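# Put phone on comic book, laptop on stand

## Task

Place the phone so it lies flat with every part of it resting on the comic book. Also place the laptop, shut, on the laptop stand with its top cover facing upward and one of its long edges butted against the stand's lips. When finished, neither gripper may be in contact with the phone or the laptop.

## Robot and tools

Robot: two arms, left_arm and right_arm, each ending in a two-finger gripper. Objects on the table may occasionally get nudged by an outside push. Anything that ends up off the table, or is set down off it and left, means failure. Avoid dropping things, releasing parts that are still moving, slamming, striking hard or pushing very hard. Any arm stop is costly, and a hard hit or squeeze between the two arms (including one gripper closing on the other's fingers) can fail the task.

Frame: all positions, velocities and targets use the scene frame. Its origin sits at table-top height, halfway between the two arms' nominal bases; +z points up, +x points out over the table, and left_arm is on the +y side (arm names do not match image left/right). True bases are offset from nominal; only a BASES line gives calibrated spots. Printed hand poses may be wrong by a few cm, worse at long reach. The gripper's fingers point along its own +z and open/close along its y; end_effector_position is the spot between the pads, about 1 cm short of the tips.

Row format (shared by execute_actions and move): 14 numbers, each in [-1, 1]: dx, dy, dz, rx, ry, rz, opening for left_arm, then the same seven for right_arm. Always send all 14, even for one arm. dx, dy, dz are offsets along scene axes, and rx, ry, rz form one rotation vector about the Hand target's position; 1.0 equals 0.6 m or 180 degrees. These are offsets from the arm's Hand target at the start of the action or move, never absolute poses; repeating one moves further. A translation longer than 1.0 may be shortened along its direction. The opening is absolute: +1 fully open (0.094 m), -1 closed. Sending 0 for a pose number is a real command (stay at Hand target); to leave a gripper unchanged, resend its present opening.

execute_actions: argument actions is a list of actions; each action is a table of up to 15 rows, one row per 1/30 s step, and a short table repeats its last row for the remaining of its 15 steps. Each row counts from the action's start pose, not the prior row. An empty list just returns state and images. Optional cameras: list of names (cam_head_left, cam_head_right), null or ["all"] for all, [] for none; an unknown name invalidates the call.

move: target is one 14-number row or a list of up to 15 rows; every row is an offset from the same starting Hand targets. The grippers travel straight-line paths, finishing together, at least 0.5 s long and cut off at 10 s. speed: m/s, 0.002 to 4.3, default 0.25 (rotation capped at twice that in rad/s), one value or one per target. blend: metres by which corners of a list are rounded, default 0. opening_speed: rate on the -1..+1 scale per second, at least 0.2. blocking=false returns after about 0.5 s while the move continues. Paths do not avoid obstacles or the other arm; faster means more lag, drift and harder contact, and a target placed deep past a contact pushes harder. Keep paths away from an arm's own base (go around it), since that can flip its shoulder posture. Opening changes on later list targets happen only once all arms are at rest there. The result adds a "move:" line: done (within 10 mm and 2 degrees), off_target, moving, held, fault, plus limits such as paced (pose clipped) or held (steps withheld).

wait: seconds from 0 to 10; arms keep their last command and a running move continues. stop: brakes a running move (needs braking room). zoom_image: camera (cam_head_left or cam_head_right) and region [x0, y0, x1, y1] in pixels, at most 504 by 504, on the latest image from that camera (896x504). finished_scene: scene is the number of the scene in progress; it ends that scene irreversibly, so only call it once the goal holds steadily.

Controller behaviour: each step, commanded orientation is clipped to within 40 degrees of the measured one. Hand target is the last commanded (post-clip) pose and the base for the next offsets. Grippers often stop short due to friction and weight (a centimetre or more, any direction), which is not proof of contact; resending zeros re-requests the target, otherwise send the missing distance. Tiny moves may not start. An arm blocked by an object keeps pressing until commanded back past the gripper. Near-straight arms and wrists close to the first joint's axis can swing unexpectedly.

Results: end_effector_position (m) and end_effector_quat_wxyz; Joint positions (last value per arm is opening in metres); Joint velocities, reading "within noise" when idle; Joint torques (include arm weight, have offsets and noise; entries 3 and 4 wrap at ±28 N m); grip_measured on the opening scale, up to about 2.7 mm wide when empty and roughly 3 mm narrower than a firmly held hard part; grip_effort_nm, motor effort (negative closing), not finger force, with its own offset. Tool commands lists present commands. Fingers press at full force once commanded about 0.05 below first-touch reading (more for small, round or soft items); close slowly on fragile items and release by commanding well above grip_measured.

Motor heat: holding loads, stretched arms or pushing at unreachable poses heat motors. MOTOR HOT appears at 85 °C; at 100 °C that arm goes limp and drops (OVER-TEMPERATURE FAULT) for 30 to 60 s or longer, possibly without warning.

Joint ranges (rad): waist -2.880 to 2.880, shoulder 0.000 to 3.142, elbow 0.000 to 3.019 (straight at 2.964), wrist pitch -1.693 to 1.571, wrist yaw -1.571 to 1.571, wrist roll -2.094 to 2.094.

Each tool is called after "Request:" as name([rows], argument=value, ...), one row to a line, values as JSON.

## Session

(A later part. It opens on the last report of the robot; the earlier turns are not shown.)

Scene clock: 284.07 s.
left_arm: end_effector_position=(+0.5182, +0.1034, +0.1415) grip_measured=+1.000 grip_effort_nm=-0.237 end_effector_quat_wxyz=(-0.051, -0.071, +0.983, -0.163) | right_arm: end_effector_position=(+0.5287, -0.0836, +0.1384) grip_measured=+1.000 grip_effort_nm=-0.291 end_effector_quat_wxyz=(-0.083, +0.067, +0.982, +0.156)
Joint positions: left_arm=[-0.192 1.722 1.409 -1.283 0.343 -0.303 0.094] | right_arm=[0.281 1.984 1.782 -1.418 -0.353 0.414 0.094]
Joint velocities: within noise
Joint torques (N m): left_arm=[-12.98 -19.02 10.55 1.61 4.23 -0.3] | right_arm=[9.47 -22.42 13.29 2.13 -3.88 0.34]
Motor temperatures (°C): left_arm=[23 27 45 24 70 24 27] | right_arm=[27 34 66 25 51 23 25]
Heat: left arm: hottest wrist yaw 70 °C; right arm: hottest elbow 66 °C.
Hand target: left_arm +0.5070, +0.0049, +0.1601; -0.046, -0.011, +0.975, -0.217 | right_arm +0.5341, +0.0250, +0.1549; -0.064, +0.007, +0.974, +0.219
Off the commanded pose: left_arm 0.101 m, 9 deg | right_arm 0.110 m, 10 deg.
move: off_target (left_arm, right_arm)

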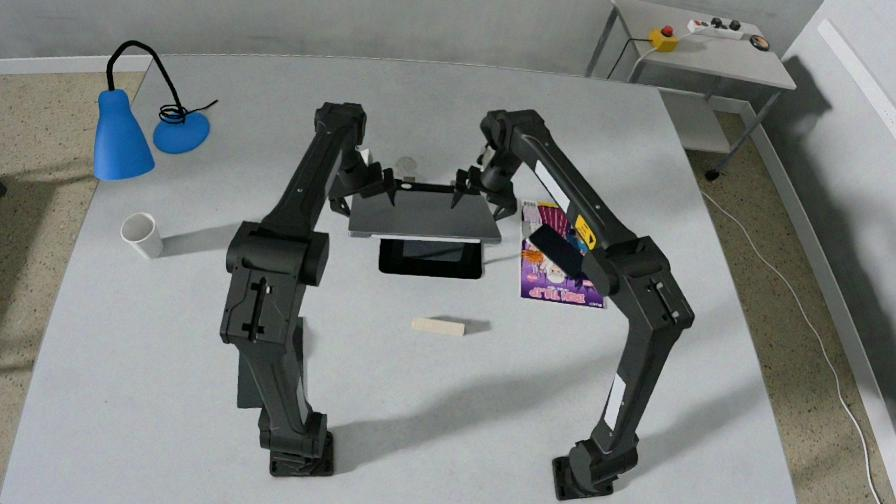

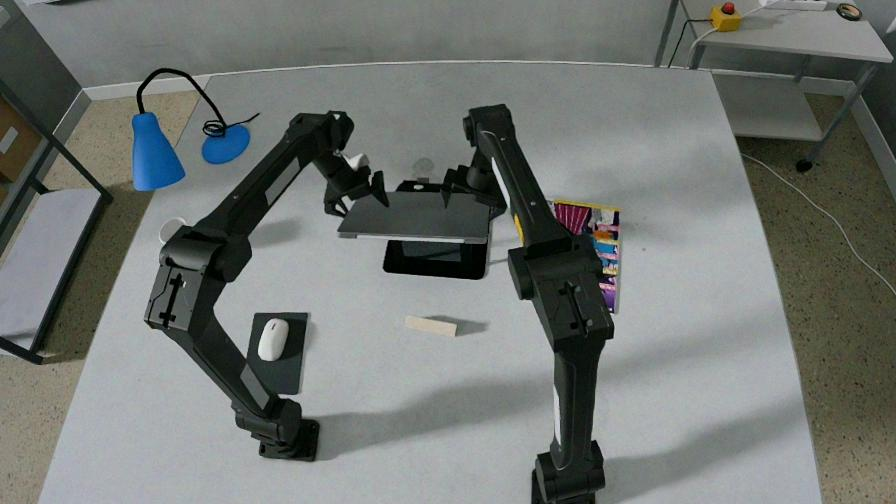

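Request:
move([
  [0.03,0,-0.09,0,0,0,1,0.03,0,-0.085,0,0,0,1],
], speed=0.07)

Request:
zoom_image(camera="cam_head_left", region=[300, 120, 560, 370])

Request:
zoom_image(camera="cam_head_right", region=[300, 120, 560, 370])

Scene clock: 287.90 s.
left_arm: end_effector_position=(+0.5400, +0.1003, +0.1240) grip_measured=+1.000 grip_effort_nm=-0.237 end_effector_quat_wxyz=(-0.014, -0.064, +0.983, -0.170) | right_arm: end_effector_position=(+0.5485, -0.0861, +0.1252) grip_measured=+1.000 grip_effort_nm=-0.276 end_effector_quat_wxyz=(-0.058, +0.066, +0.982, +0.166)
Joint positions: left_arm=[-0.192 1.747 1.395 -1.167 0.34 -0.303 0.094] | right_arm=[0.268 2.006 1.782 -1.344 -0.354 0.409 0.094]
Joint velocities: within noise
Joint torques (N m): left_arm=[-12.22 -14.62 9.43 1.48 4.07 -0.23] | right_arm=[9.64 -18.73 12.07 2.62 -3.69 0.34]
Motor temperatures (°C): left_arm=[23 27 44 24 71 24 27] | right_arm=[27 34 65 25 53 23 25]
Heat: left arm: hottest wrist yaw 71 °C; right arm: hottest elbow 65 °C.
Hand target: left_arm +0.5249, +0.0049, +0.1061; -0.046, -0.011, +0.975, -0.217 | right_arm +0.5521, +0.0249, +0.1039; -0.064, +0.007, +0.974, +0.219
Off the commanded pose: left_arm 0.098 m, 9 deg | right_arm 0.113 m, 9 deg.
move: off_target (left_arm, right_arm)

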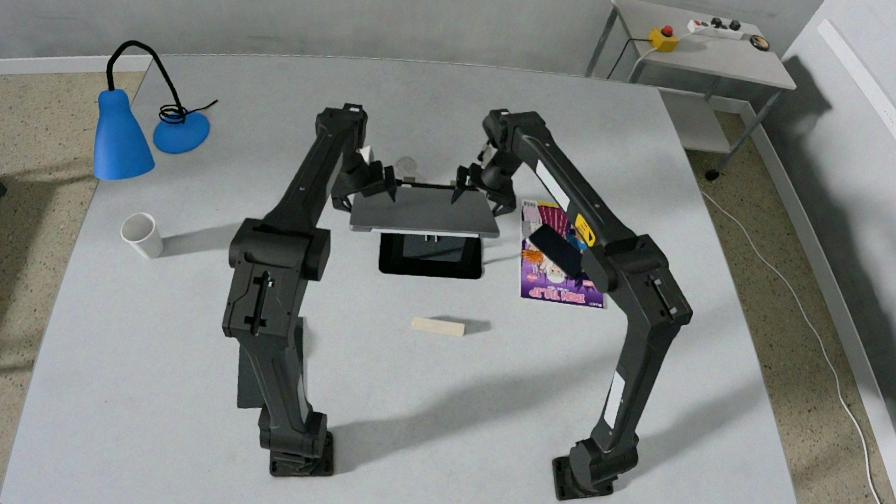

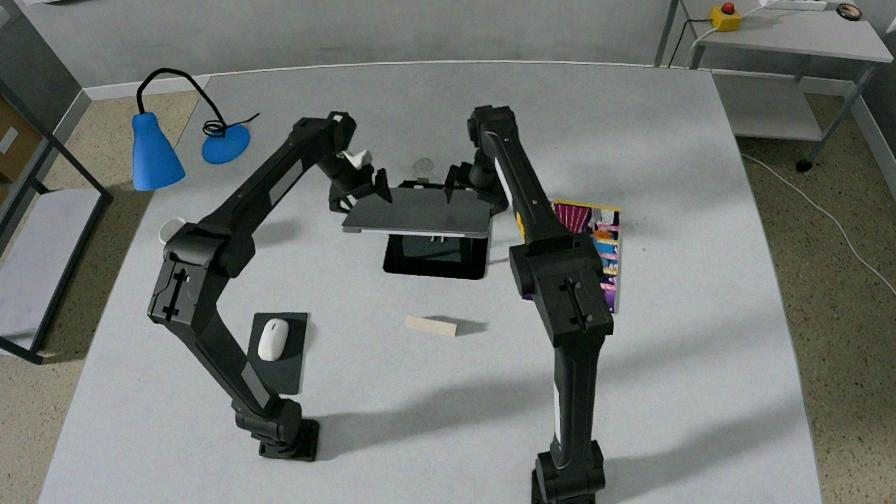

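Scaled by 1.938.

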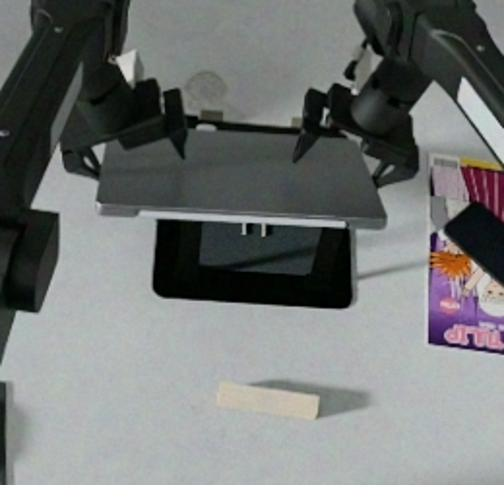

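Scaled by 1.938.

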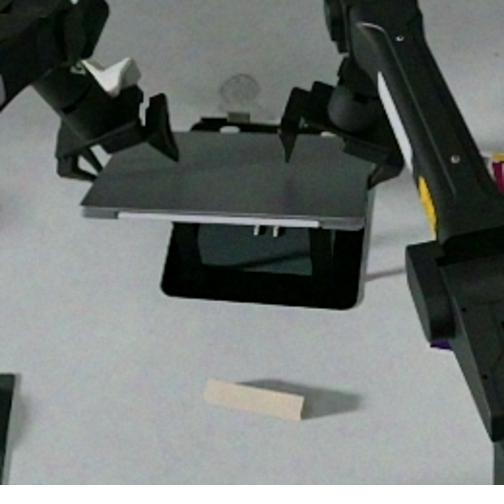

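Request:
move([
  [0.0,0,-0.09,0,0,0,1,0.0,0,-0.09,0,0,0,1],
], speed=0.07)

Request:
zoom_image(camera="cam_head_left", region=[300, 120, 560, 370])

Request:
zoom_image(camera="cam_head_right", region=[300, 120, 560, 370])

Scene clock: 292.00 s.
left_arm: end_effector_position=(+0.5620, +0.0971, +0.1011) grip_measured=+1.000 grip_effort_nm=-0.227 end_effector_quat_wxyz=(+0.027, -0.059, +0.981, -0.182) | right_arm: end_effector_position=(+0.5633, -0.0825, +0.1052) grip_measured=+1.000 grip_effort_nm=-0.247 end_effector_quat_wxyz=(-0.036, +0.080, +0.980, +0.179)
Joint positions: left_arm=[-0.19 1.775 1.363 -1.019 0.344 -0.306 0.094] | right_arm=[0.265 2.025 1.757 -1.243 -0.363 0.444 0.094]
Joint velocities: within noise
Joint torques (N m): left_arm=[-11.99 -12.57 6.38 0.69 3.74 -0.22] | right_arm=[9.76 -17.2 8.47 3.18 -3.28 -0.01]
Motor temperatures (°C): left_arm=[23 27 44 24 71 24 27] | right_arm=[27 35 63 25 54 23 25]
Heat: left arm: hottest wrist yaw 71 °C; right arm: hottest elbow 63 °C.
Hand target: left_arm +0.5249, +0.0049, +0.0522; -0.046, -0.011, +0.975, -0.217 | right_arm +0.5523, +0.0249, +0.0500; -0.064, +0.007, +0.974, +0.219
Off the commanded pose: left_arm 0.111 m, 11 deg | right_arm 0.121 m, 10 deg.
move: off_target (left_arm, right_arm)

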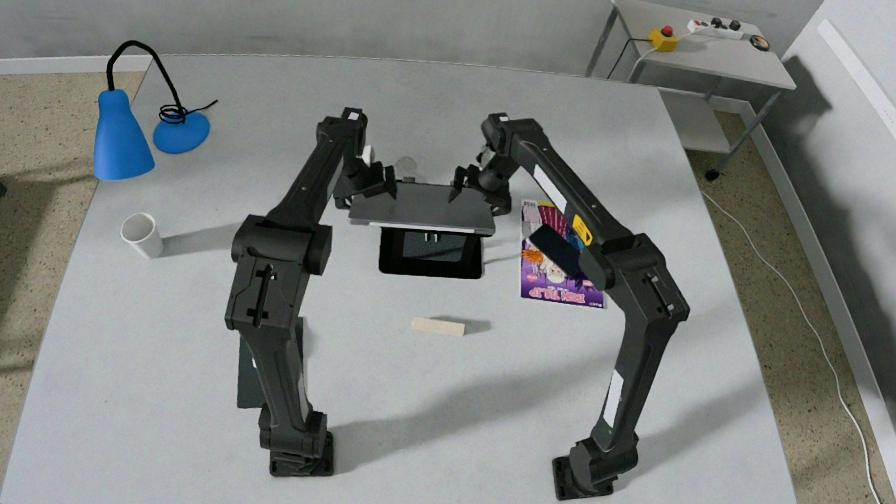

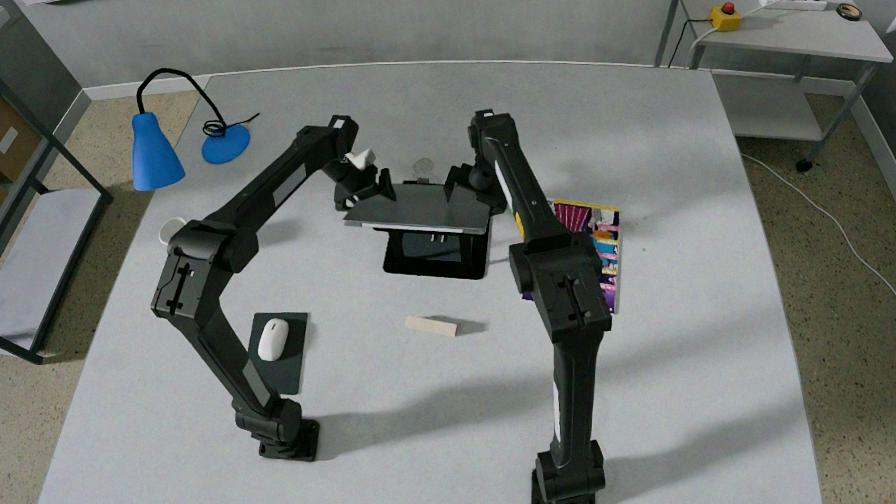

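Scaled by 1.938.

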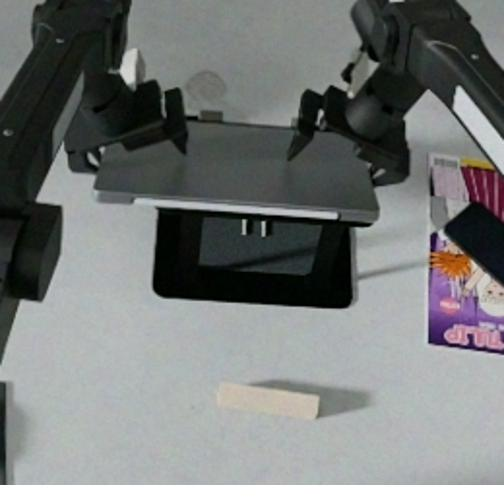

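Scaled by 1.938.

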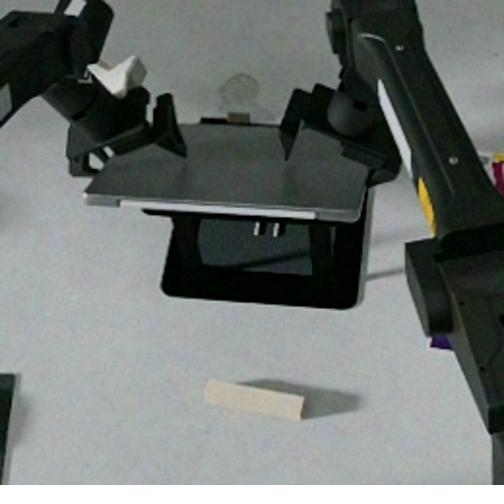

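Request:
move([
  [-0.05,0,-0.07,0,0,0,1,-0.05,0,-0.07,0,0,0,1],
], speed=0.07)

Request:
zoom_image(camera="cam_head_left", region=[300, 120, 560, 370])

Request:
zoom_image(camera="cam_head_right", region=[300, 120, 560, 370])

Scene clock: 298.07 s.
left_arm: end_effector_position=(+0.5563, +0.0922, +0.0898) grip_measured=+1.000 grip_effort_nm=-0.193 end_effector_quat_wxyz=(+0.059, -0.076, +0.972, -0.212) | right_arm: end_effector_position=(+0.5604, -0.0793, +0.0939) grip_measured=+1.000 grip_effort_nm=-0.217 end_effector_quat_wxyz=(+0.003, +0.081, +0.975, +0.206)
Joint positions: left_arm=[-0.188 1.736 1.258 -0.866 0.385 -0.36 0.094] | right_arm=[0.265 1.974 1.633 -1.073 -0.387 0.466 0.094]
Joint velocities: within noise
Joint torques (N m): left_arm=[-12.04 -9.93 2.8 0.34 2.06 0.17] | right_arm=[10.64 -14.68 5.46 2.41 -2.32 -0.09]
Motor temperatures (°C): left_arm=[23 27 43 24 69 24 27] | right_arm=[27 35 60 25 53 23 25]
Heat: left arm: hottest wrist yaw 69 °C; right arm: hottest elbow 60 °C.
Hand target: left_arm +0.4949, +0.0050, +0.0100; -0.046, -0.011, +0.975, -0.217 | right_arm +0.5221, +0.0249, +0.0080; -0.064, +0.007, +0.974, +0.219
Off the commanded pose: left_arm 0.133 m, 14 deg | right_arm 0.140 m, 11 deg.
move: off_target (left_arm, right_arm)

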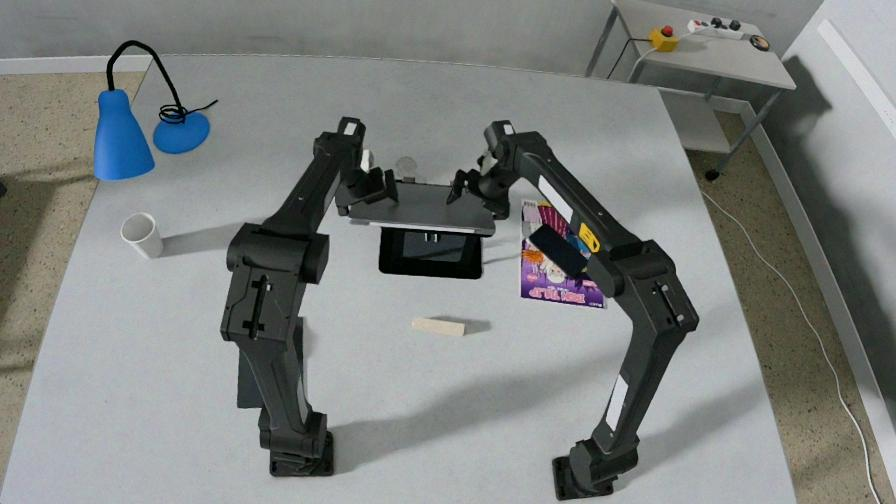

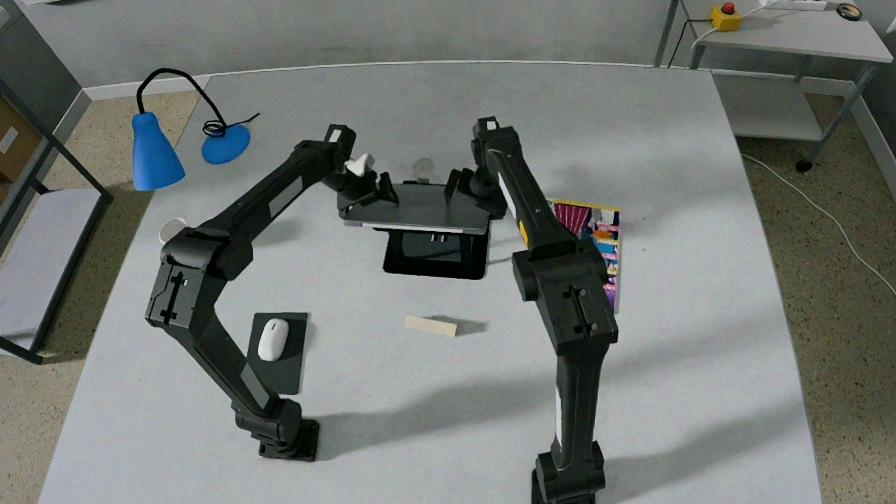

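Scaled by 1.938.

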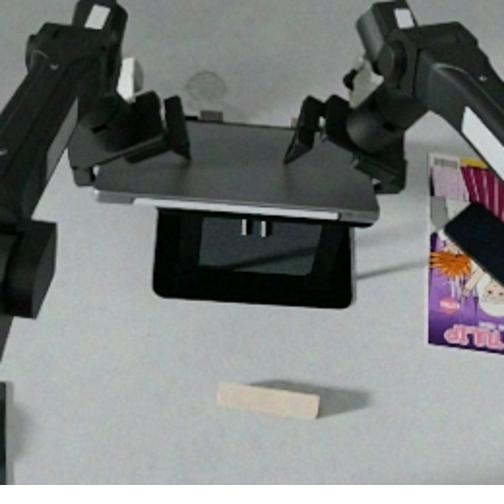

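Scaled by 1.938.

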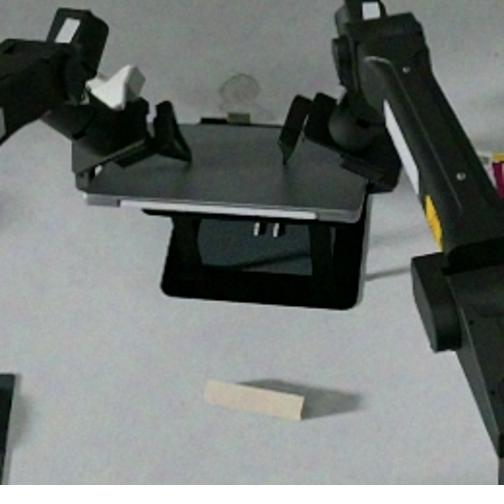

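Request:
zoom_image(camera="cam_head_left", region=[340, 160, 510, 290])

Request:
zoom_image(camera="cam_head_right", region=[330, 160, 500, 290])

Scaled by 2.965.

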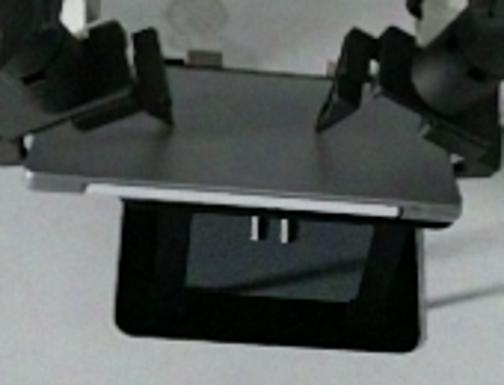

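Scaled by 2.965.

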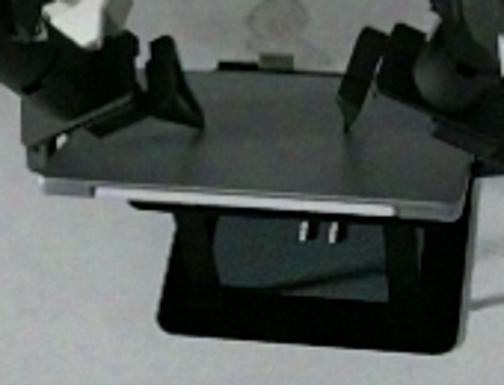

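Request:
move([
  [0.1,0.233,0.13,0,0,0,1,0.063,-0.258,0.143,0,0,0,1],
  [0.1,0.34,0.15,0,0,0,1,0.063,-0.37,0.16,0,0,0,1],
], speed=0.08)

Request:
zoom_image(camera="cam_head_left", region=[340, 150, 510, 290])

Request:
zoom_image(camera="cam_head_right", region=[330, 150, 500, 290])

Scene clock: 309.97 s.
left_arm: end_effector_position=(+0.5425, +0.1964, +0.1006) grip_measured=+1.000 grip_effort_nm=-0.110 end_effector_quat_wxyz=(-0.049, -0.012, +0.973, -0.224) | right_arm: end_effector_position=(+0.5448, -0.1935, +0.1069) grip_measured=+1.000 grip_effort_nm=-0.081 end_effector_quat_wxyz=(-0.067, +0.008, +0.973, +0.219)
Joint positions: left_arm=[0.027 1.835 1.43 -1.292 0.446 0.06 0.094] | right_arm=[0.066 1.997 1.696 -1.378 -0.451 0.063 0.094]
Joint velocities: within noise
Joint torques (N m): left_arm=[0.32 -16.44 13.16 -0.47 -0.37 0.28] | right_arm=[-0.15 -20.31 11.58 -0.4 -0.18 0.05]
Motor temperatures (°C): left_arm=[23 27 41 24 58 24 27] | right_arm=[27 36 55 25 46 23 25]
Heat: left arm: hottest wrist yaw 58 °C; right arm: hottest elbow 55 °C.
Hand target: left_arm +0.5550, +0.2090, +0.1002; -0.046, -0.011, +0.975, -0.217 | right_arm +0.5600, -0.1969, +0.1040; -0.064, +0.007, +0.974, +0.219
Off the commanded pose: left_arm 0.018 m, 1 deg | right_arm 0.016 m, 0 deg.
move: off_target (left_arm, right_arm)

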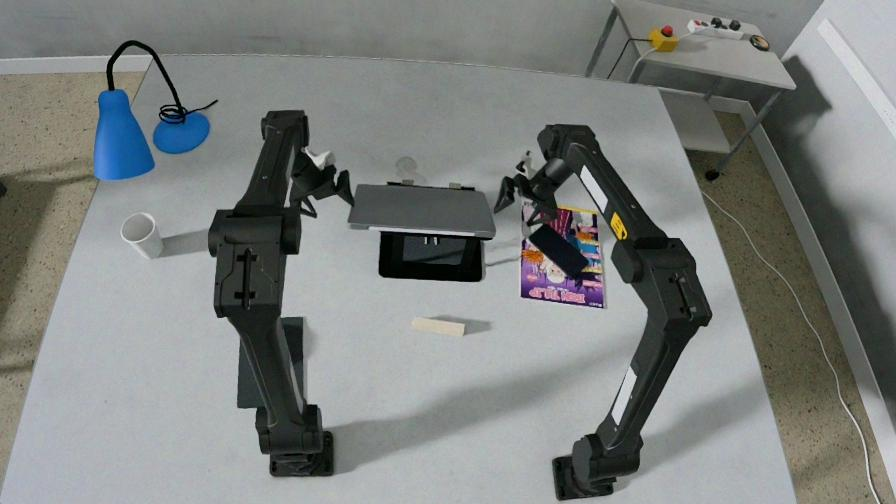

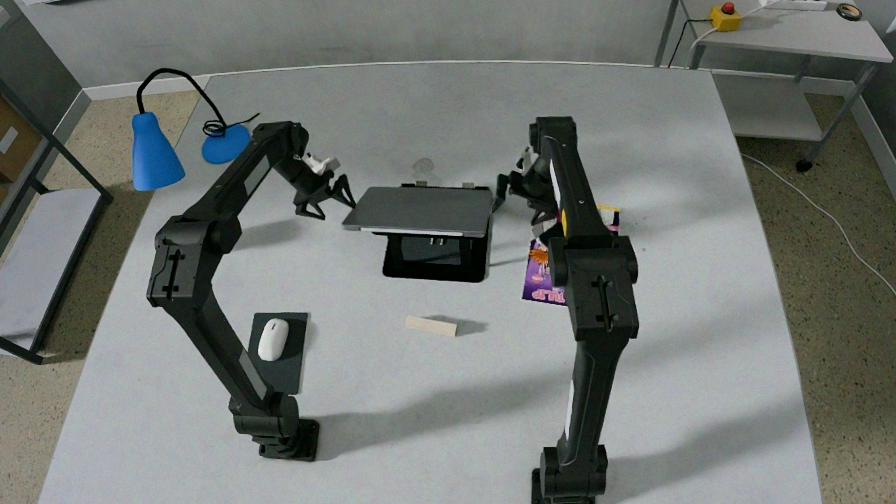

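Scaled by 2.965.

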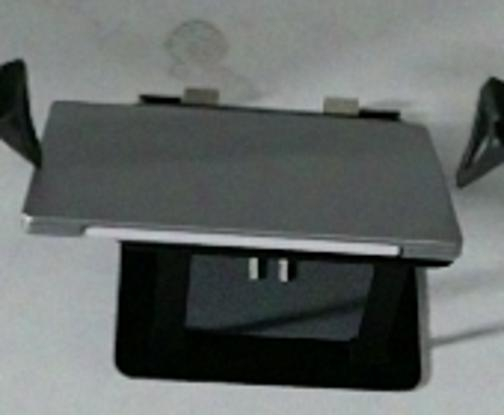

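Scaled by 2.965.

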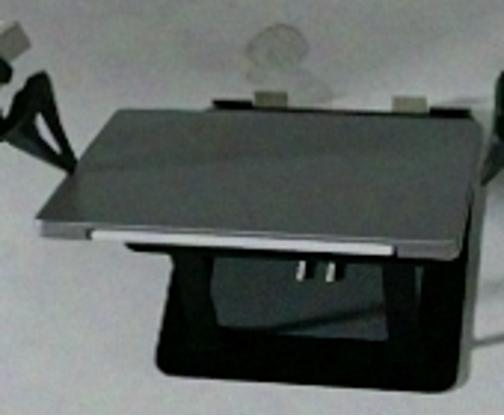

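Request:
move([
  [0,0.08,0.2,0,0,0,1,0,-0.08,0.2,0,0,0,1],
  [-0.38,-0.05,0.35,0.18,-0.2,-0.2,-1,-0.35,-0.3,0.25,0,0,0,0],
  [-0.3,-0.39,0.17,0.349,-0.387,-0.419,-1,-0.4,-0.4,0.22,0,0,0,0],
], speed=0.25, blend=[0.04,0.04,0])

Request:
zoom_image(camera="cam_head_right", region=[330, 150, 500, 290])

Scene clock: 333.00 s.
left_arm: end_effector_position=(+0.3776, -0.0211, +0.2061) grip_measured=-0.981 grip_effort_nm=-1.004 end_effector_quat_wxyz=(+0.351, +0.608, +0.618, +0.353) | right_arm: end_effector_position=(+0.3279, -0.4355, +0.2374) grip_measured=+0.001 grip_effort_nm=-0.081 end_effector_quat_wxyz=(-0.020, +0.011, +0.980, +0.195)
Joint positions: left_arm=[-0.956 1.157 0.725 -0.347 -0.771 0.962 0.001] | right_arm=[-0.491 1.461 1.339 -1.673 -0.329 -0.501 0.047]
Joint velocities: within noise
Joint torques (N m): left_arm=[-2.84 -8.59 9.61 2 -0.39 0.04] | right_arm=[-0.32 -15.03 7.25 -0.55 -0.12 0.06]
Motor temperatures (°C): left_arm=[23 28 41 24 45 24 27] | right_arm=[27 37 51 25 37 23 25]
Heat: left arm: hottest wrist yaw 45 °C; right arm: hottest elbow 51 °C.
Hand target: left_arm +0.3750, -0.0250, +0.2023; +0.354, +0.613, +0.612, +0.353 | right_arm +0.3199, -0.4370, +0.2361; -0.064, +0.007, +0.974, +0.219
Off the commanded pose: left_arm 0.006 m, 1 deg | right_arm 0.008 m, 6 deg.
joint sent to its limit (right arm) — joint 4 (wrist pitch), lower limit. The joint targets are off in orientation, not in position.
move: off_target (right_arm); blend cut to 0 m at target 2; target 2's new opening was sent with right_arm's hand 0.008 m and 5 deg from that target

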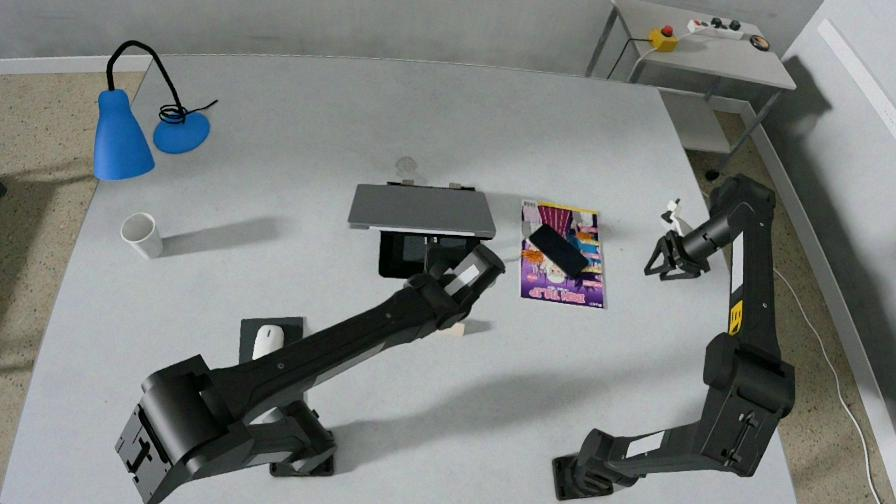

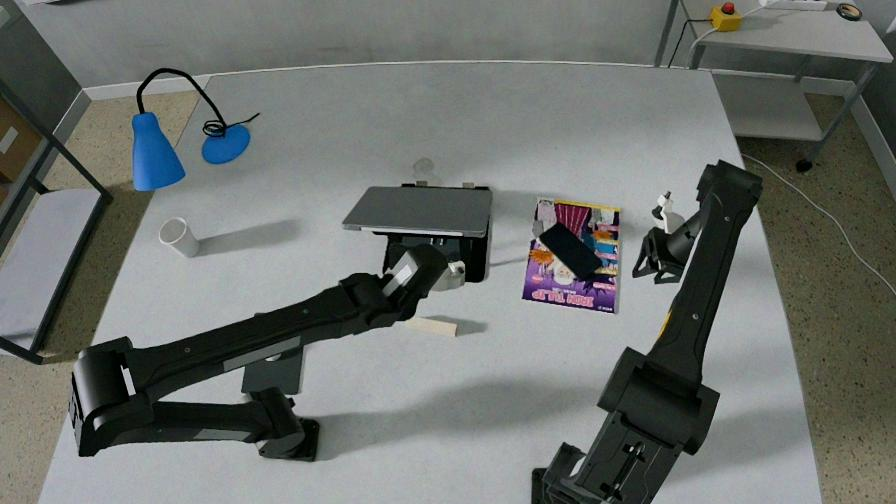

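Scaled by 2.965.

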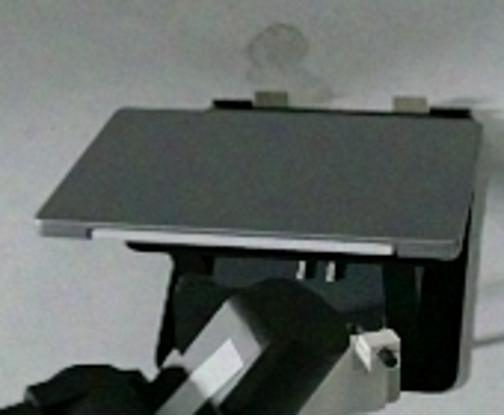

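Request:
move([
  [0.1,0,-0.058,0,0,0,-1,0,0,0,0,0,0,0],
], speed=0.06)

Request:
zoom_image(camera="cam_head_right", region=[330, 150, 500, 290])

Request:
zoom_image(camera="cam_head_left", region=[340, 150, 510, 290])

Scene clock: 337.63 s.
left_arm: end_effector_position=(+0.4273, -0.0255, +0.1642) grip_measured=-0.981 grip_effort_nm=-1.004 end_effector_quat_wxyz=(+0.348, +0.618, +0.611, +0.351) | right_arm: end_effector_position=(+0.3279, -0.4355, +0.2374) grip_measured=+0.001 grip_effort_nm=-0.081 end_effector_quat_wxyz=(-0.020, +0.011, +0.980, +0.195)
Joint positions: left_arm=[-0.85 1.318 0.725 -0.124 -0.678 1.08 0.001] | right_arm=[-0.491 1.461 1.339 -1.673 -0.329 -0.501 0.047]
Joint velocities: within noise
Joint torques (N m): left_arm=[-0.21 -10.17 10.47 2.21 -0.21 0.05] | right_arm=[-0.44 -15.03 7.24 -0.54 -0.12 0.06]
Motor temperatures (°C): left_arm=[23 28 41 24 44 24 27] | right_arm=[27 37 51 25 37 23 25]
Heat: left arm: hottest wrist yaw 44 °C; right arm: hottest elbow 51 °C.
Hand target: left_arm +0.4350, -0.0251, +0.1673; +0.353, +0.613, +0.612, +0.353 | right_arm +0.3199, -0.4370, +0.2361; -0.064, +0.007, +0.974, +0.219
Off the commanded pose: left_arm 0.008 m, 1 deg | right_arm 0.008 m, 6 deg.
joint sent to its limit (right arm) — joint 4 (wrist pitch), lower limit. The joint targets are off in orientation, not in position.
move: off_target (right_arm)

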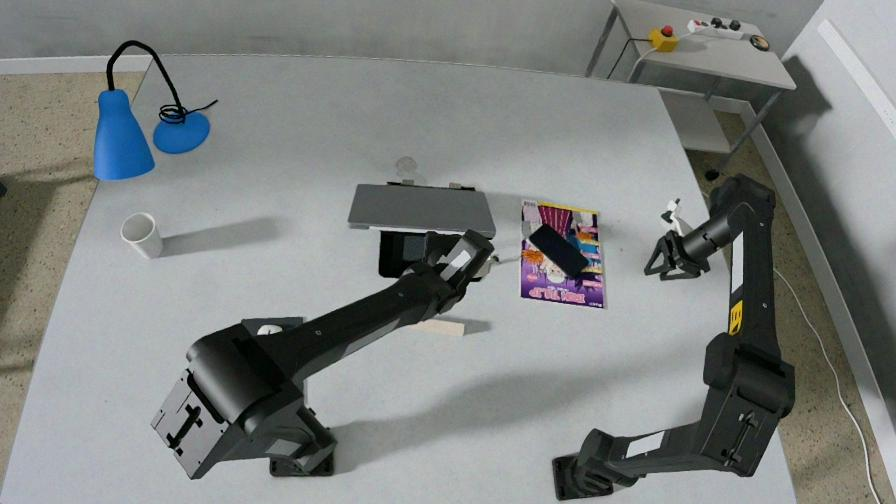

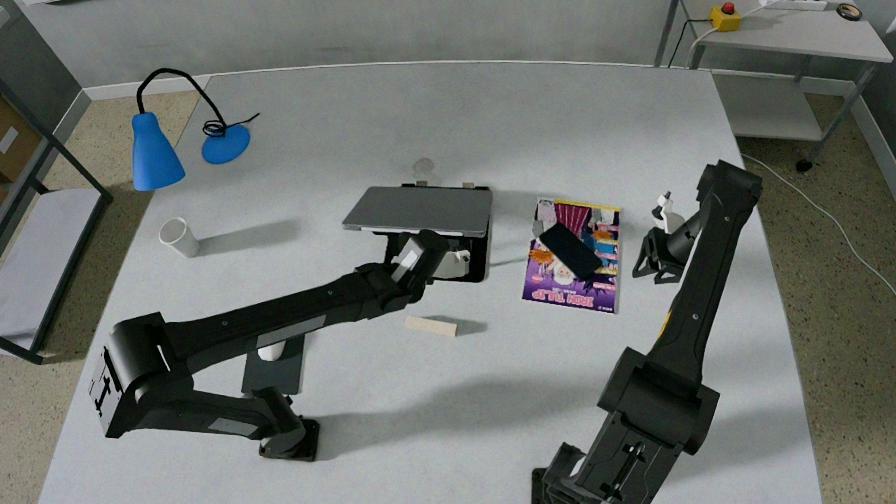

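Scaled by 2.965.

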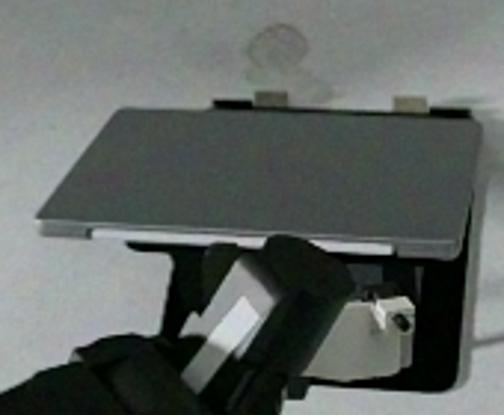

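Scaled by 2.965.

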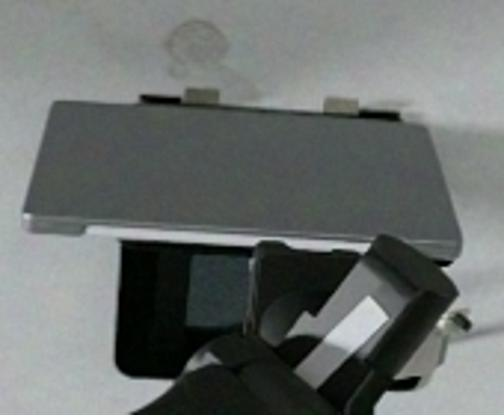

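Request:
move([
  [0.08,0,-0.04,0,0,0,-1,0,0,0,0,0,0,0],
], speed=0.05)

Request:
zoom_image(camera="cam_head_right", region=[330, 150, 500, 290])

Request:
zoom_image(camera="cam_head_left", region=[340, 150, 510, 290])

Scene clock: 352.67 s.
left_arm: end_effector_position=(+0.4544, -0.0279, +0.1532) grip_measured=-0.981 grip_effort_nm=-0.999 end_effector_quat_wxyz=(+0.367, +0.618, +0.602, +0.348) | right_arm: end_effector_position=(+0.3279, -0.4355, +0.2374) grip_measured=+0.001 grip_effort_nm=-0.081 end_effector_quat_wxyz=(-0.020, +0.011, +0.980, +0.195)
Joint positions: left_arm=[-0.796 1.387 0.73 0.013 -0.62 1.146 0.001] | right_arm=[-0.491 1.461 1.339 -1.673 -0.329 -0.501 0.047]
Joint velocities: within noise
Joint torques (N m): left_arm=[1.55 -6.3 13.82 1.95 0.25 0.04] | right_arm=[-0.26 -14.86 7.24 -0.54 -0.12 0.06]
Motor temperatures (°C): left_arm=[23 28 40 24 42 24 28] | right_arm=[27 37 48 25 35 23 25]
Heat: left arm: hottest wrist yaw 42 °C; right arm: hottest elbow 48 °C.
Hand target: left_arm +0.4829, -0.0250, +0.1432; +0.353, +0.613, +0.612, +0.353 | right_arm +0.3199, -0.4370, +0.2361; -0.064, +0.007, +0.974, +0.219
Off the commanded pose: left_arm 0.030 m, 2 deg | right_arm 0.008 m, 6 deg.
joint sent to its limit (right arm) — joint 4 (wrist pitch), lower limit. The joint targets are off in orientation, not in position.
move: off_target (left_arm, right_arm)

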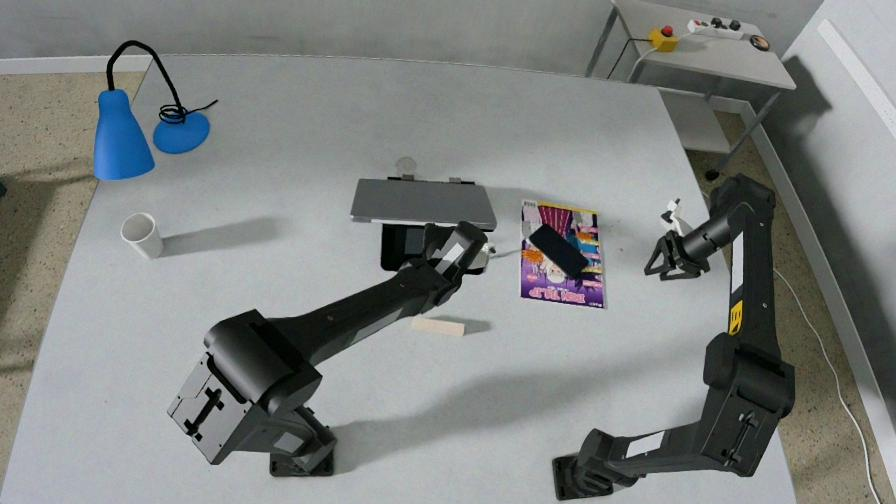

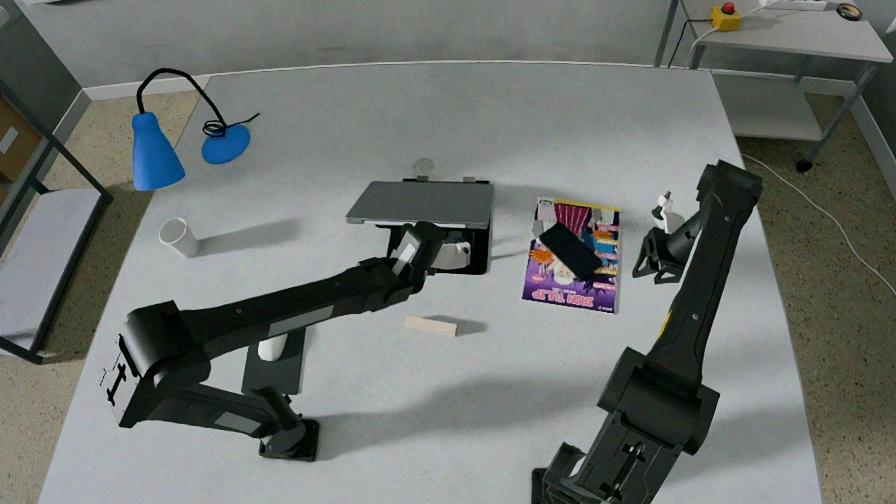

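Scaled by 2.965.

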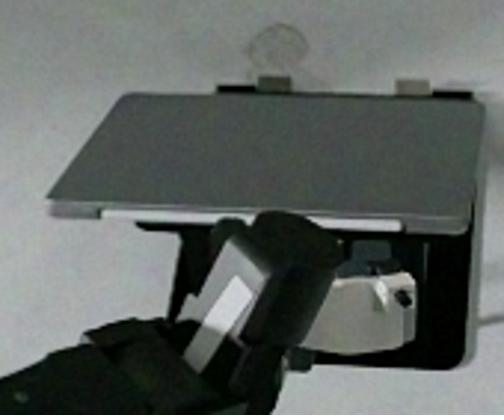

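Scaled by 2.965.

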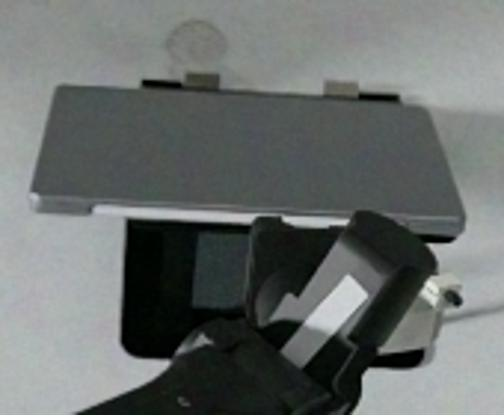

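Request:
move([
  [-0.1,0,0.05,0,0,0,-1,0,0,0,0,0,0,0],
  [-0.1,0,0.09,0,0,0,-1,0,0,0,0,0,0,0],
], speed=0.1)

Request:
zoom_image(camera="cam_head_right", region=[330, 150, 500, 290])

Request:
zoom_image(camera="cam_head_left", region=[340, 150, 510, 290])

Scene clock: 363.60 s.
left_arm: end_effector_position=(+0.4201, -0.0135, +0.1739) grip_measured=-0.981 grip_effort_nm=-0.999 end_effector_quat_wxyz=(+0.330, +0.624, +0.612, +0.356) | right_arm: end_effector_position=(+0.3279, -0.4355, +0.2374) grip_measured=+0.001 grip_effort_nm=-0.076 end_effector_quat_wxyz=(-0.020, +0.011, +0.980, +0.195)
Joint positions: left_arm=[-0.847 1.272 0.73 -0.21 -0.69 1.081 0.001] | right_arm=[-0.491 1.461 1.339 -1.673 -0.329 -0.501 0.047]
Joint velocities: within noise
Joint torques (N m): left_arm=[-2.55 -11.75 12.9 1.16 -0.43 -0.12] | right_arm=[-0.26 -14.92 7.23 -0.54 -0.12 0.06]
Motor temperatures (°C): left_arm=[23 27 41 24 41 24 28] | right_arm=[27 37 47 25 34 23 25]
Heat: left arm: hottest elbow 41 °C; right arm: hottest elbow 47 °C.
Hand target: left_arm +0.4230, -0.0250, +0.1972; +0.353, +0.613, +0.612, +0.353 | right_arm +0.3199, -0.4370, +0.2361; -0.064, +0.007, +0.974, +0.219
Off the commanded pose: left_arm 0.026 m, 3 deg | right_arm 0.008 m, 6 deg.
joint sent to its limit (right arm) — joint 4 (wrist pitch), lower limit. The joint targets are off in orientation, not in position.
move: off_target (left_arm, right_arm)

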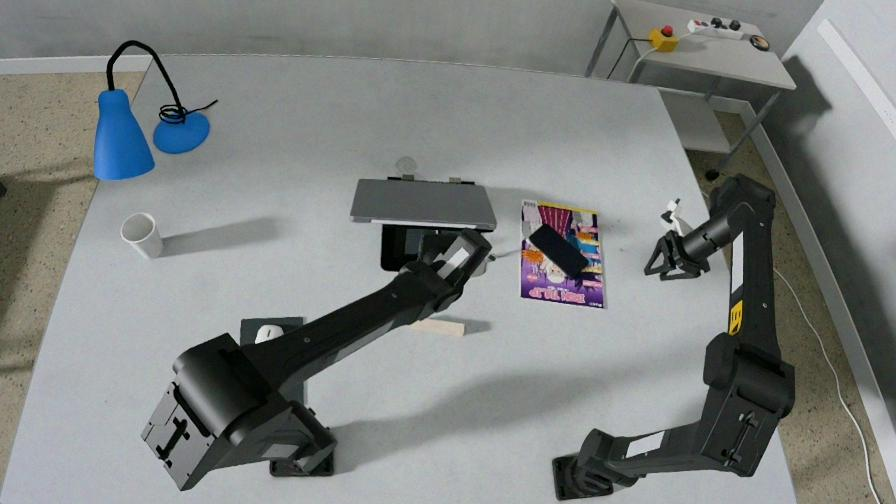

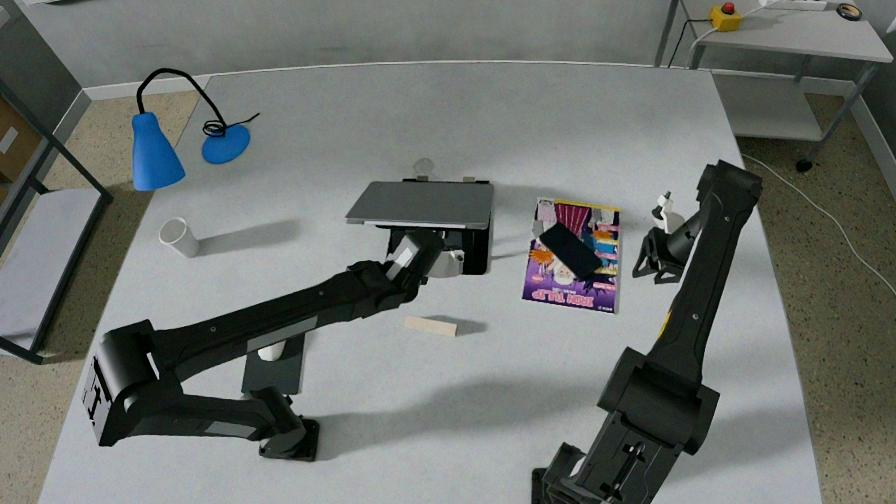

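Scaled by 2.965.

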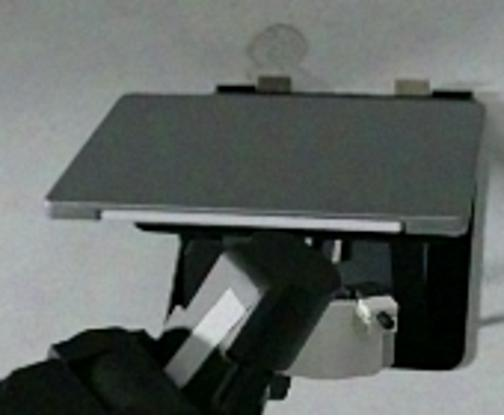

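Scaled by 2.965.

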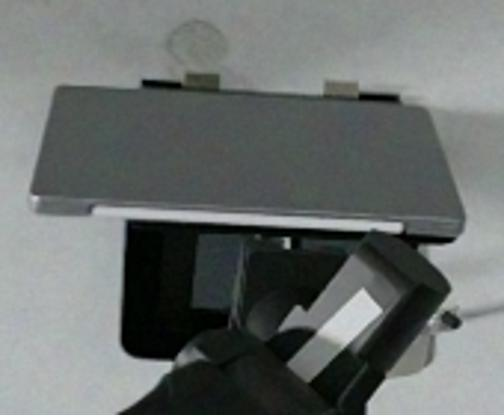

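Request:
move([
  [-0.12,0,0.06,0,0,0,-1,0,0,0,0,0,0,0],
  [-0.08,0,0.13,0,0.333,0,-1,0,0,0,0,0,0,0],
  [-0.01,0.0,0.06,0,0.333,0,-1,0,0,0,0,0,0,0],
], speed=0.2)

Request:
zoom_image(camera="cam_head_right", region=[330, 150, 500, 290])

Request:
zoom_image(camera="cam_head_left", region=[340, 150, 510, 290])

Scene clock: 376.00 s.
left_arm: end_effector_position=(+0.3961, -0.0146, +0.2077) grip_measured=-0.981 grip_effort_nm=-0.999 end_effector_quat_wxyz=(-0.039, +0.706, +0.707, -0.005) | right_arm: end_effector_position=(+0.3279, -0.4355, +0.2374) grip_measured=+0.001 grip_effort_nm=-0.081 end_effector_quat_wxyz=(-0.020, +0.011, +0.980, +0.195)
Joint positions: left_arm=[-0.642 1.567 1.419 -1.5 -0.003 0.956 0.001] | right_arm=[-0.491 1.461 1.339 -1.673 -0.329 -0.501 0.047]
Joint velocities: within noise
Joint torques (N m): left_arm=[-0.85 -15.62 16.01 0.46 0.12 0.06] | right_arm=[-0.32 -14.97 7.25 -0.53 -0.12 0.06]
Motor temperatures (°C): left_arm=[23 27 42 24 40 24 28] | right_arm=[27 36 46 25 33 23 25]
Heat: left arm: hottest elbow 42 °C; right arm: hottest elbow 46 °C.
Hand target: left_arm +0.4169, -0.0251, +0.2332; +0.000, +0.708, +0.707, +0.000 | right_arm +0.3199, -0.4370, +0.2361; -0.064, +0.007, +0.974, +0.219
Off the commanded pose: left_arm 0.034 m, 5 deg | right_arm 0.008 m, 6 deg.
joint sent to its limit (right arm) — joint 4 (wrist pitch), lower limit. The joint targets are off in orientation, not in position.
move: off_target (left_arm, right_arm)

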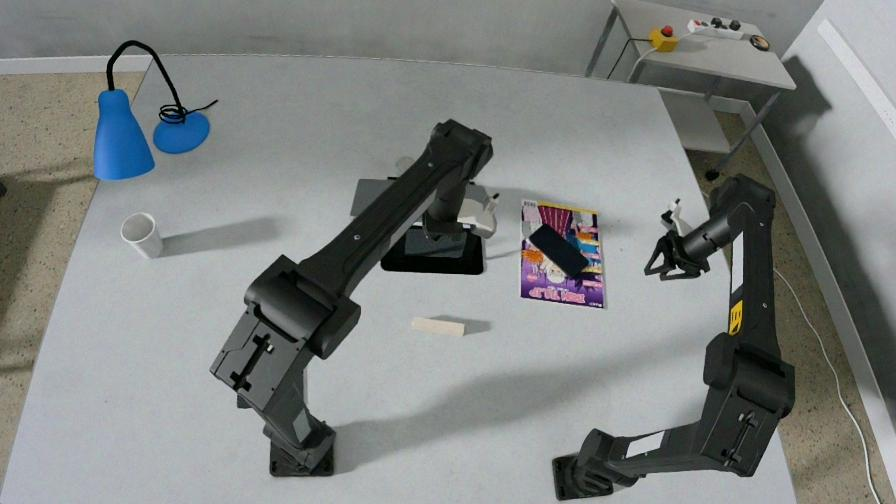

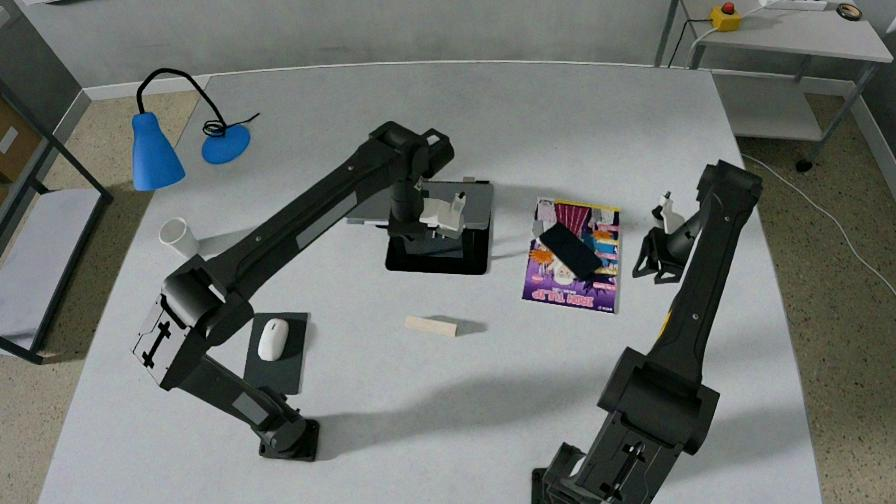

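Scaled by 2.965.

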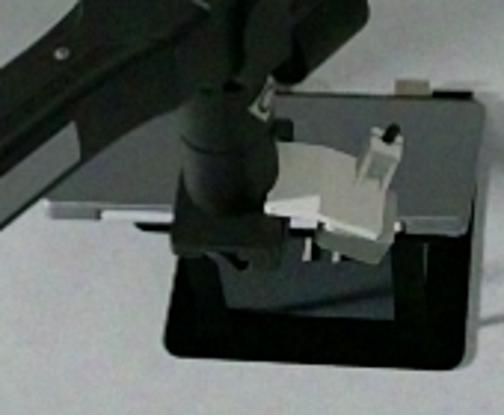

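Scaled by 2.965.

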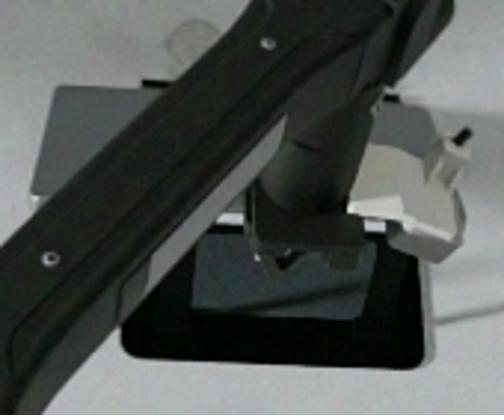

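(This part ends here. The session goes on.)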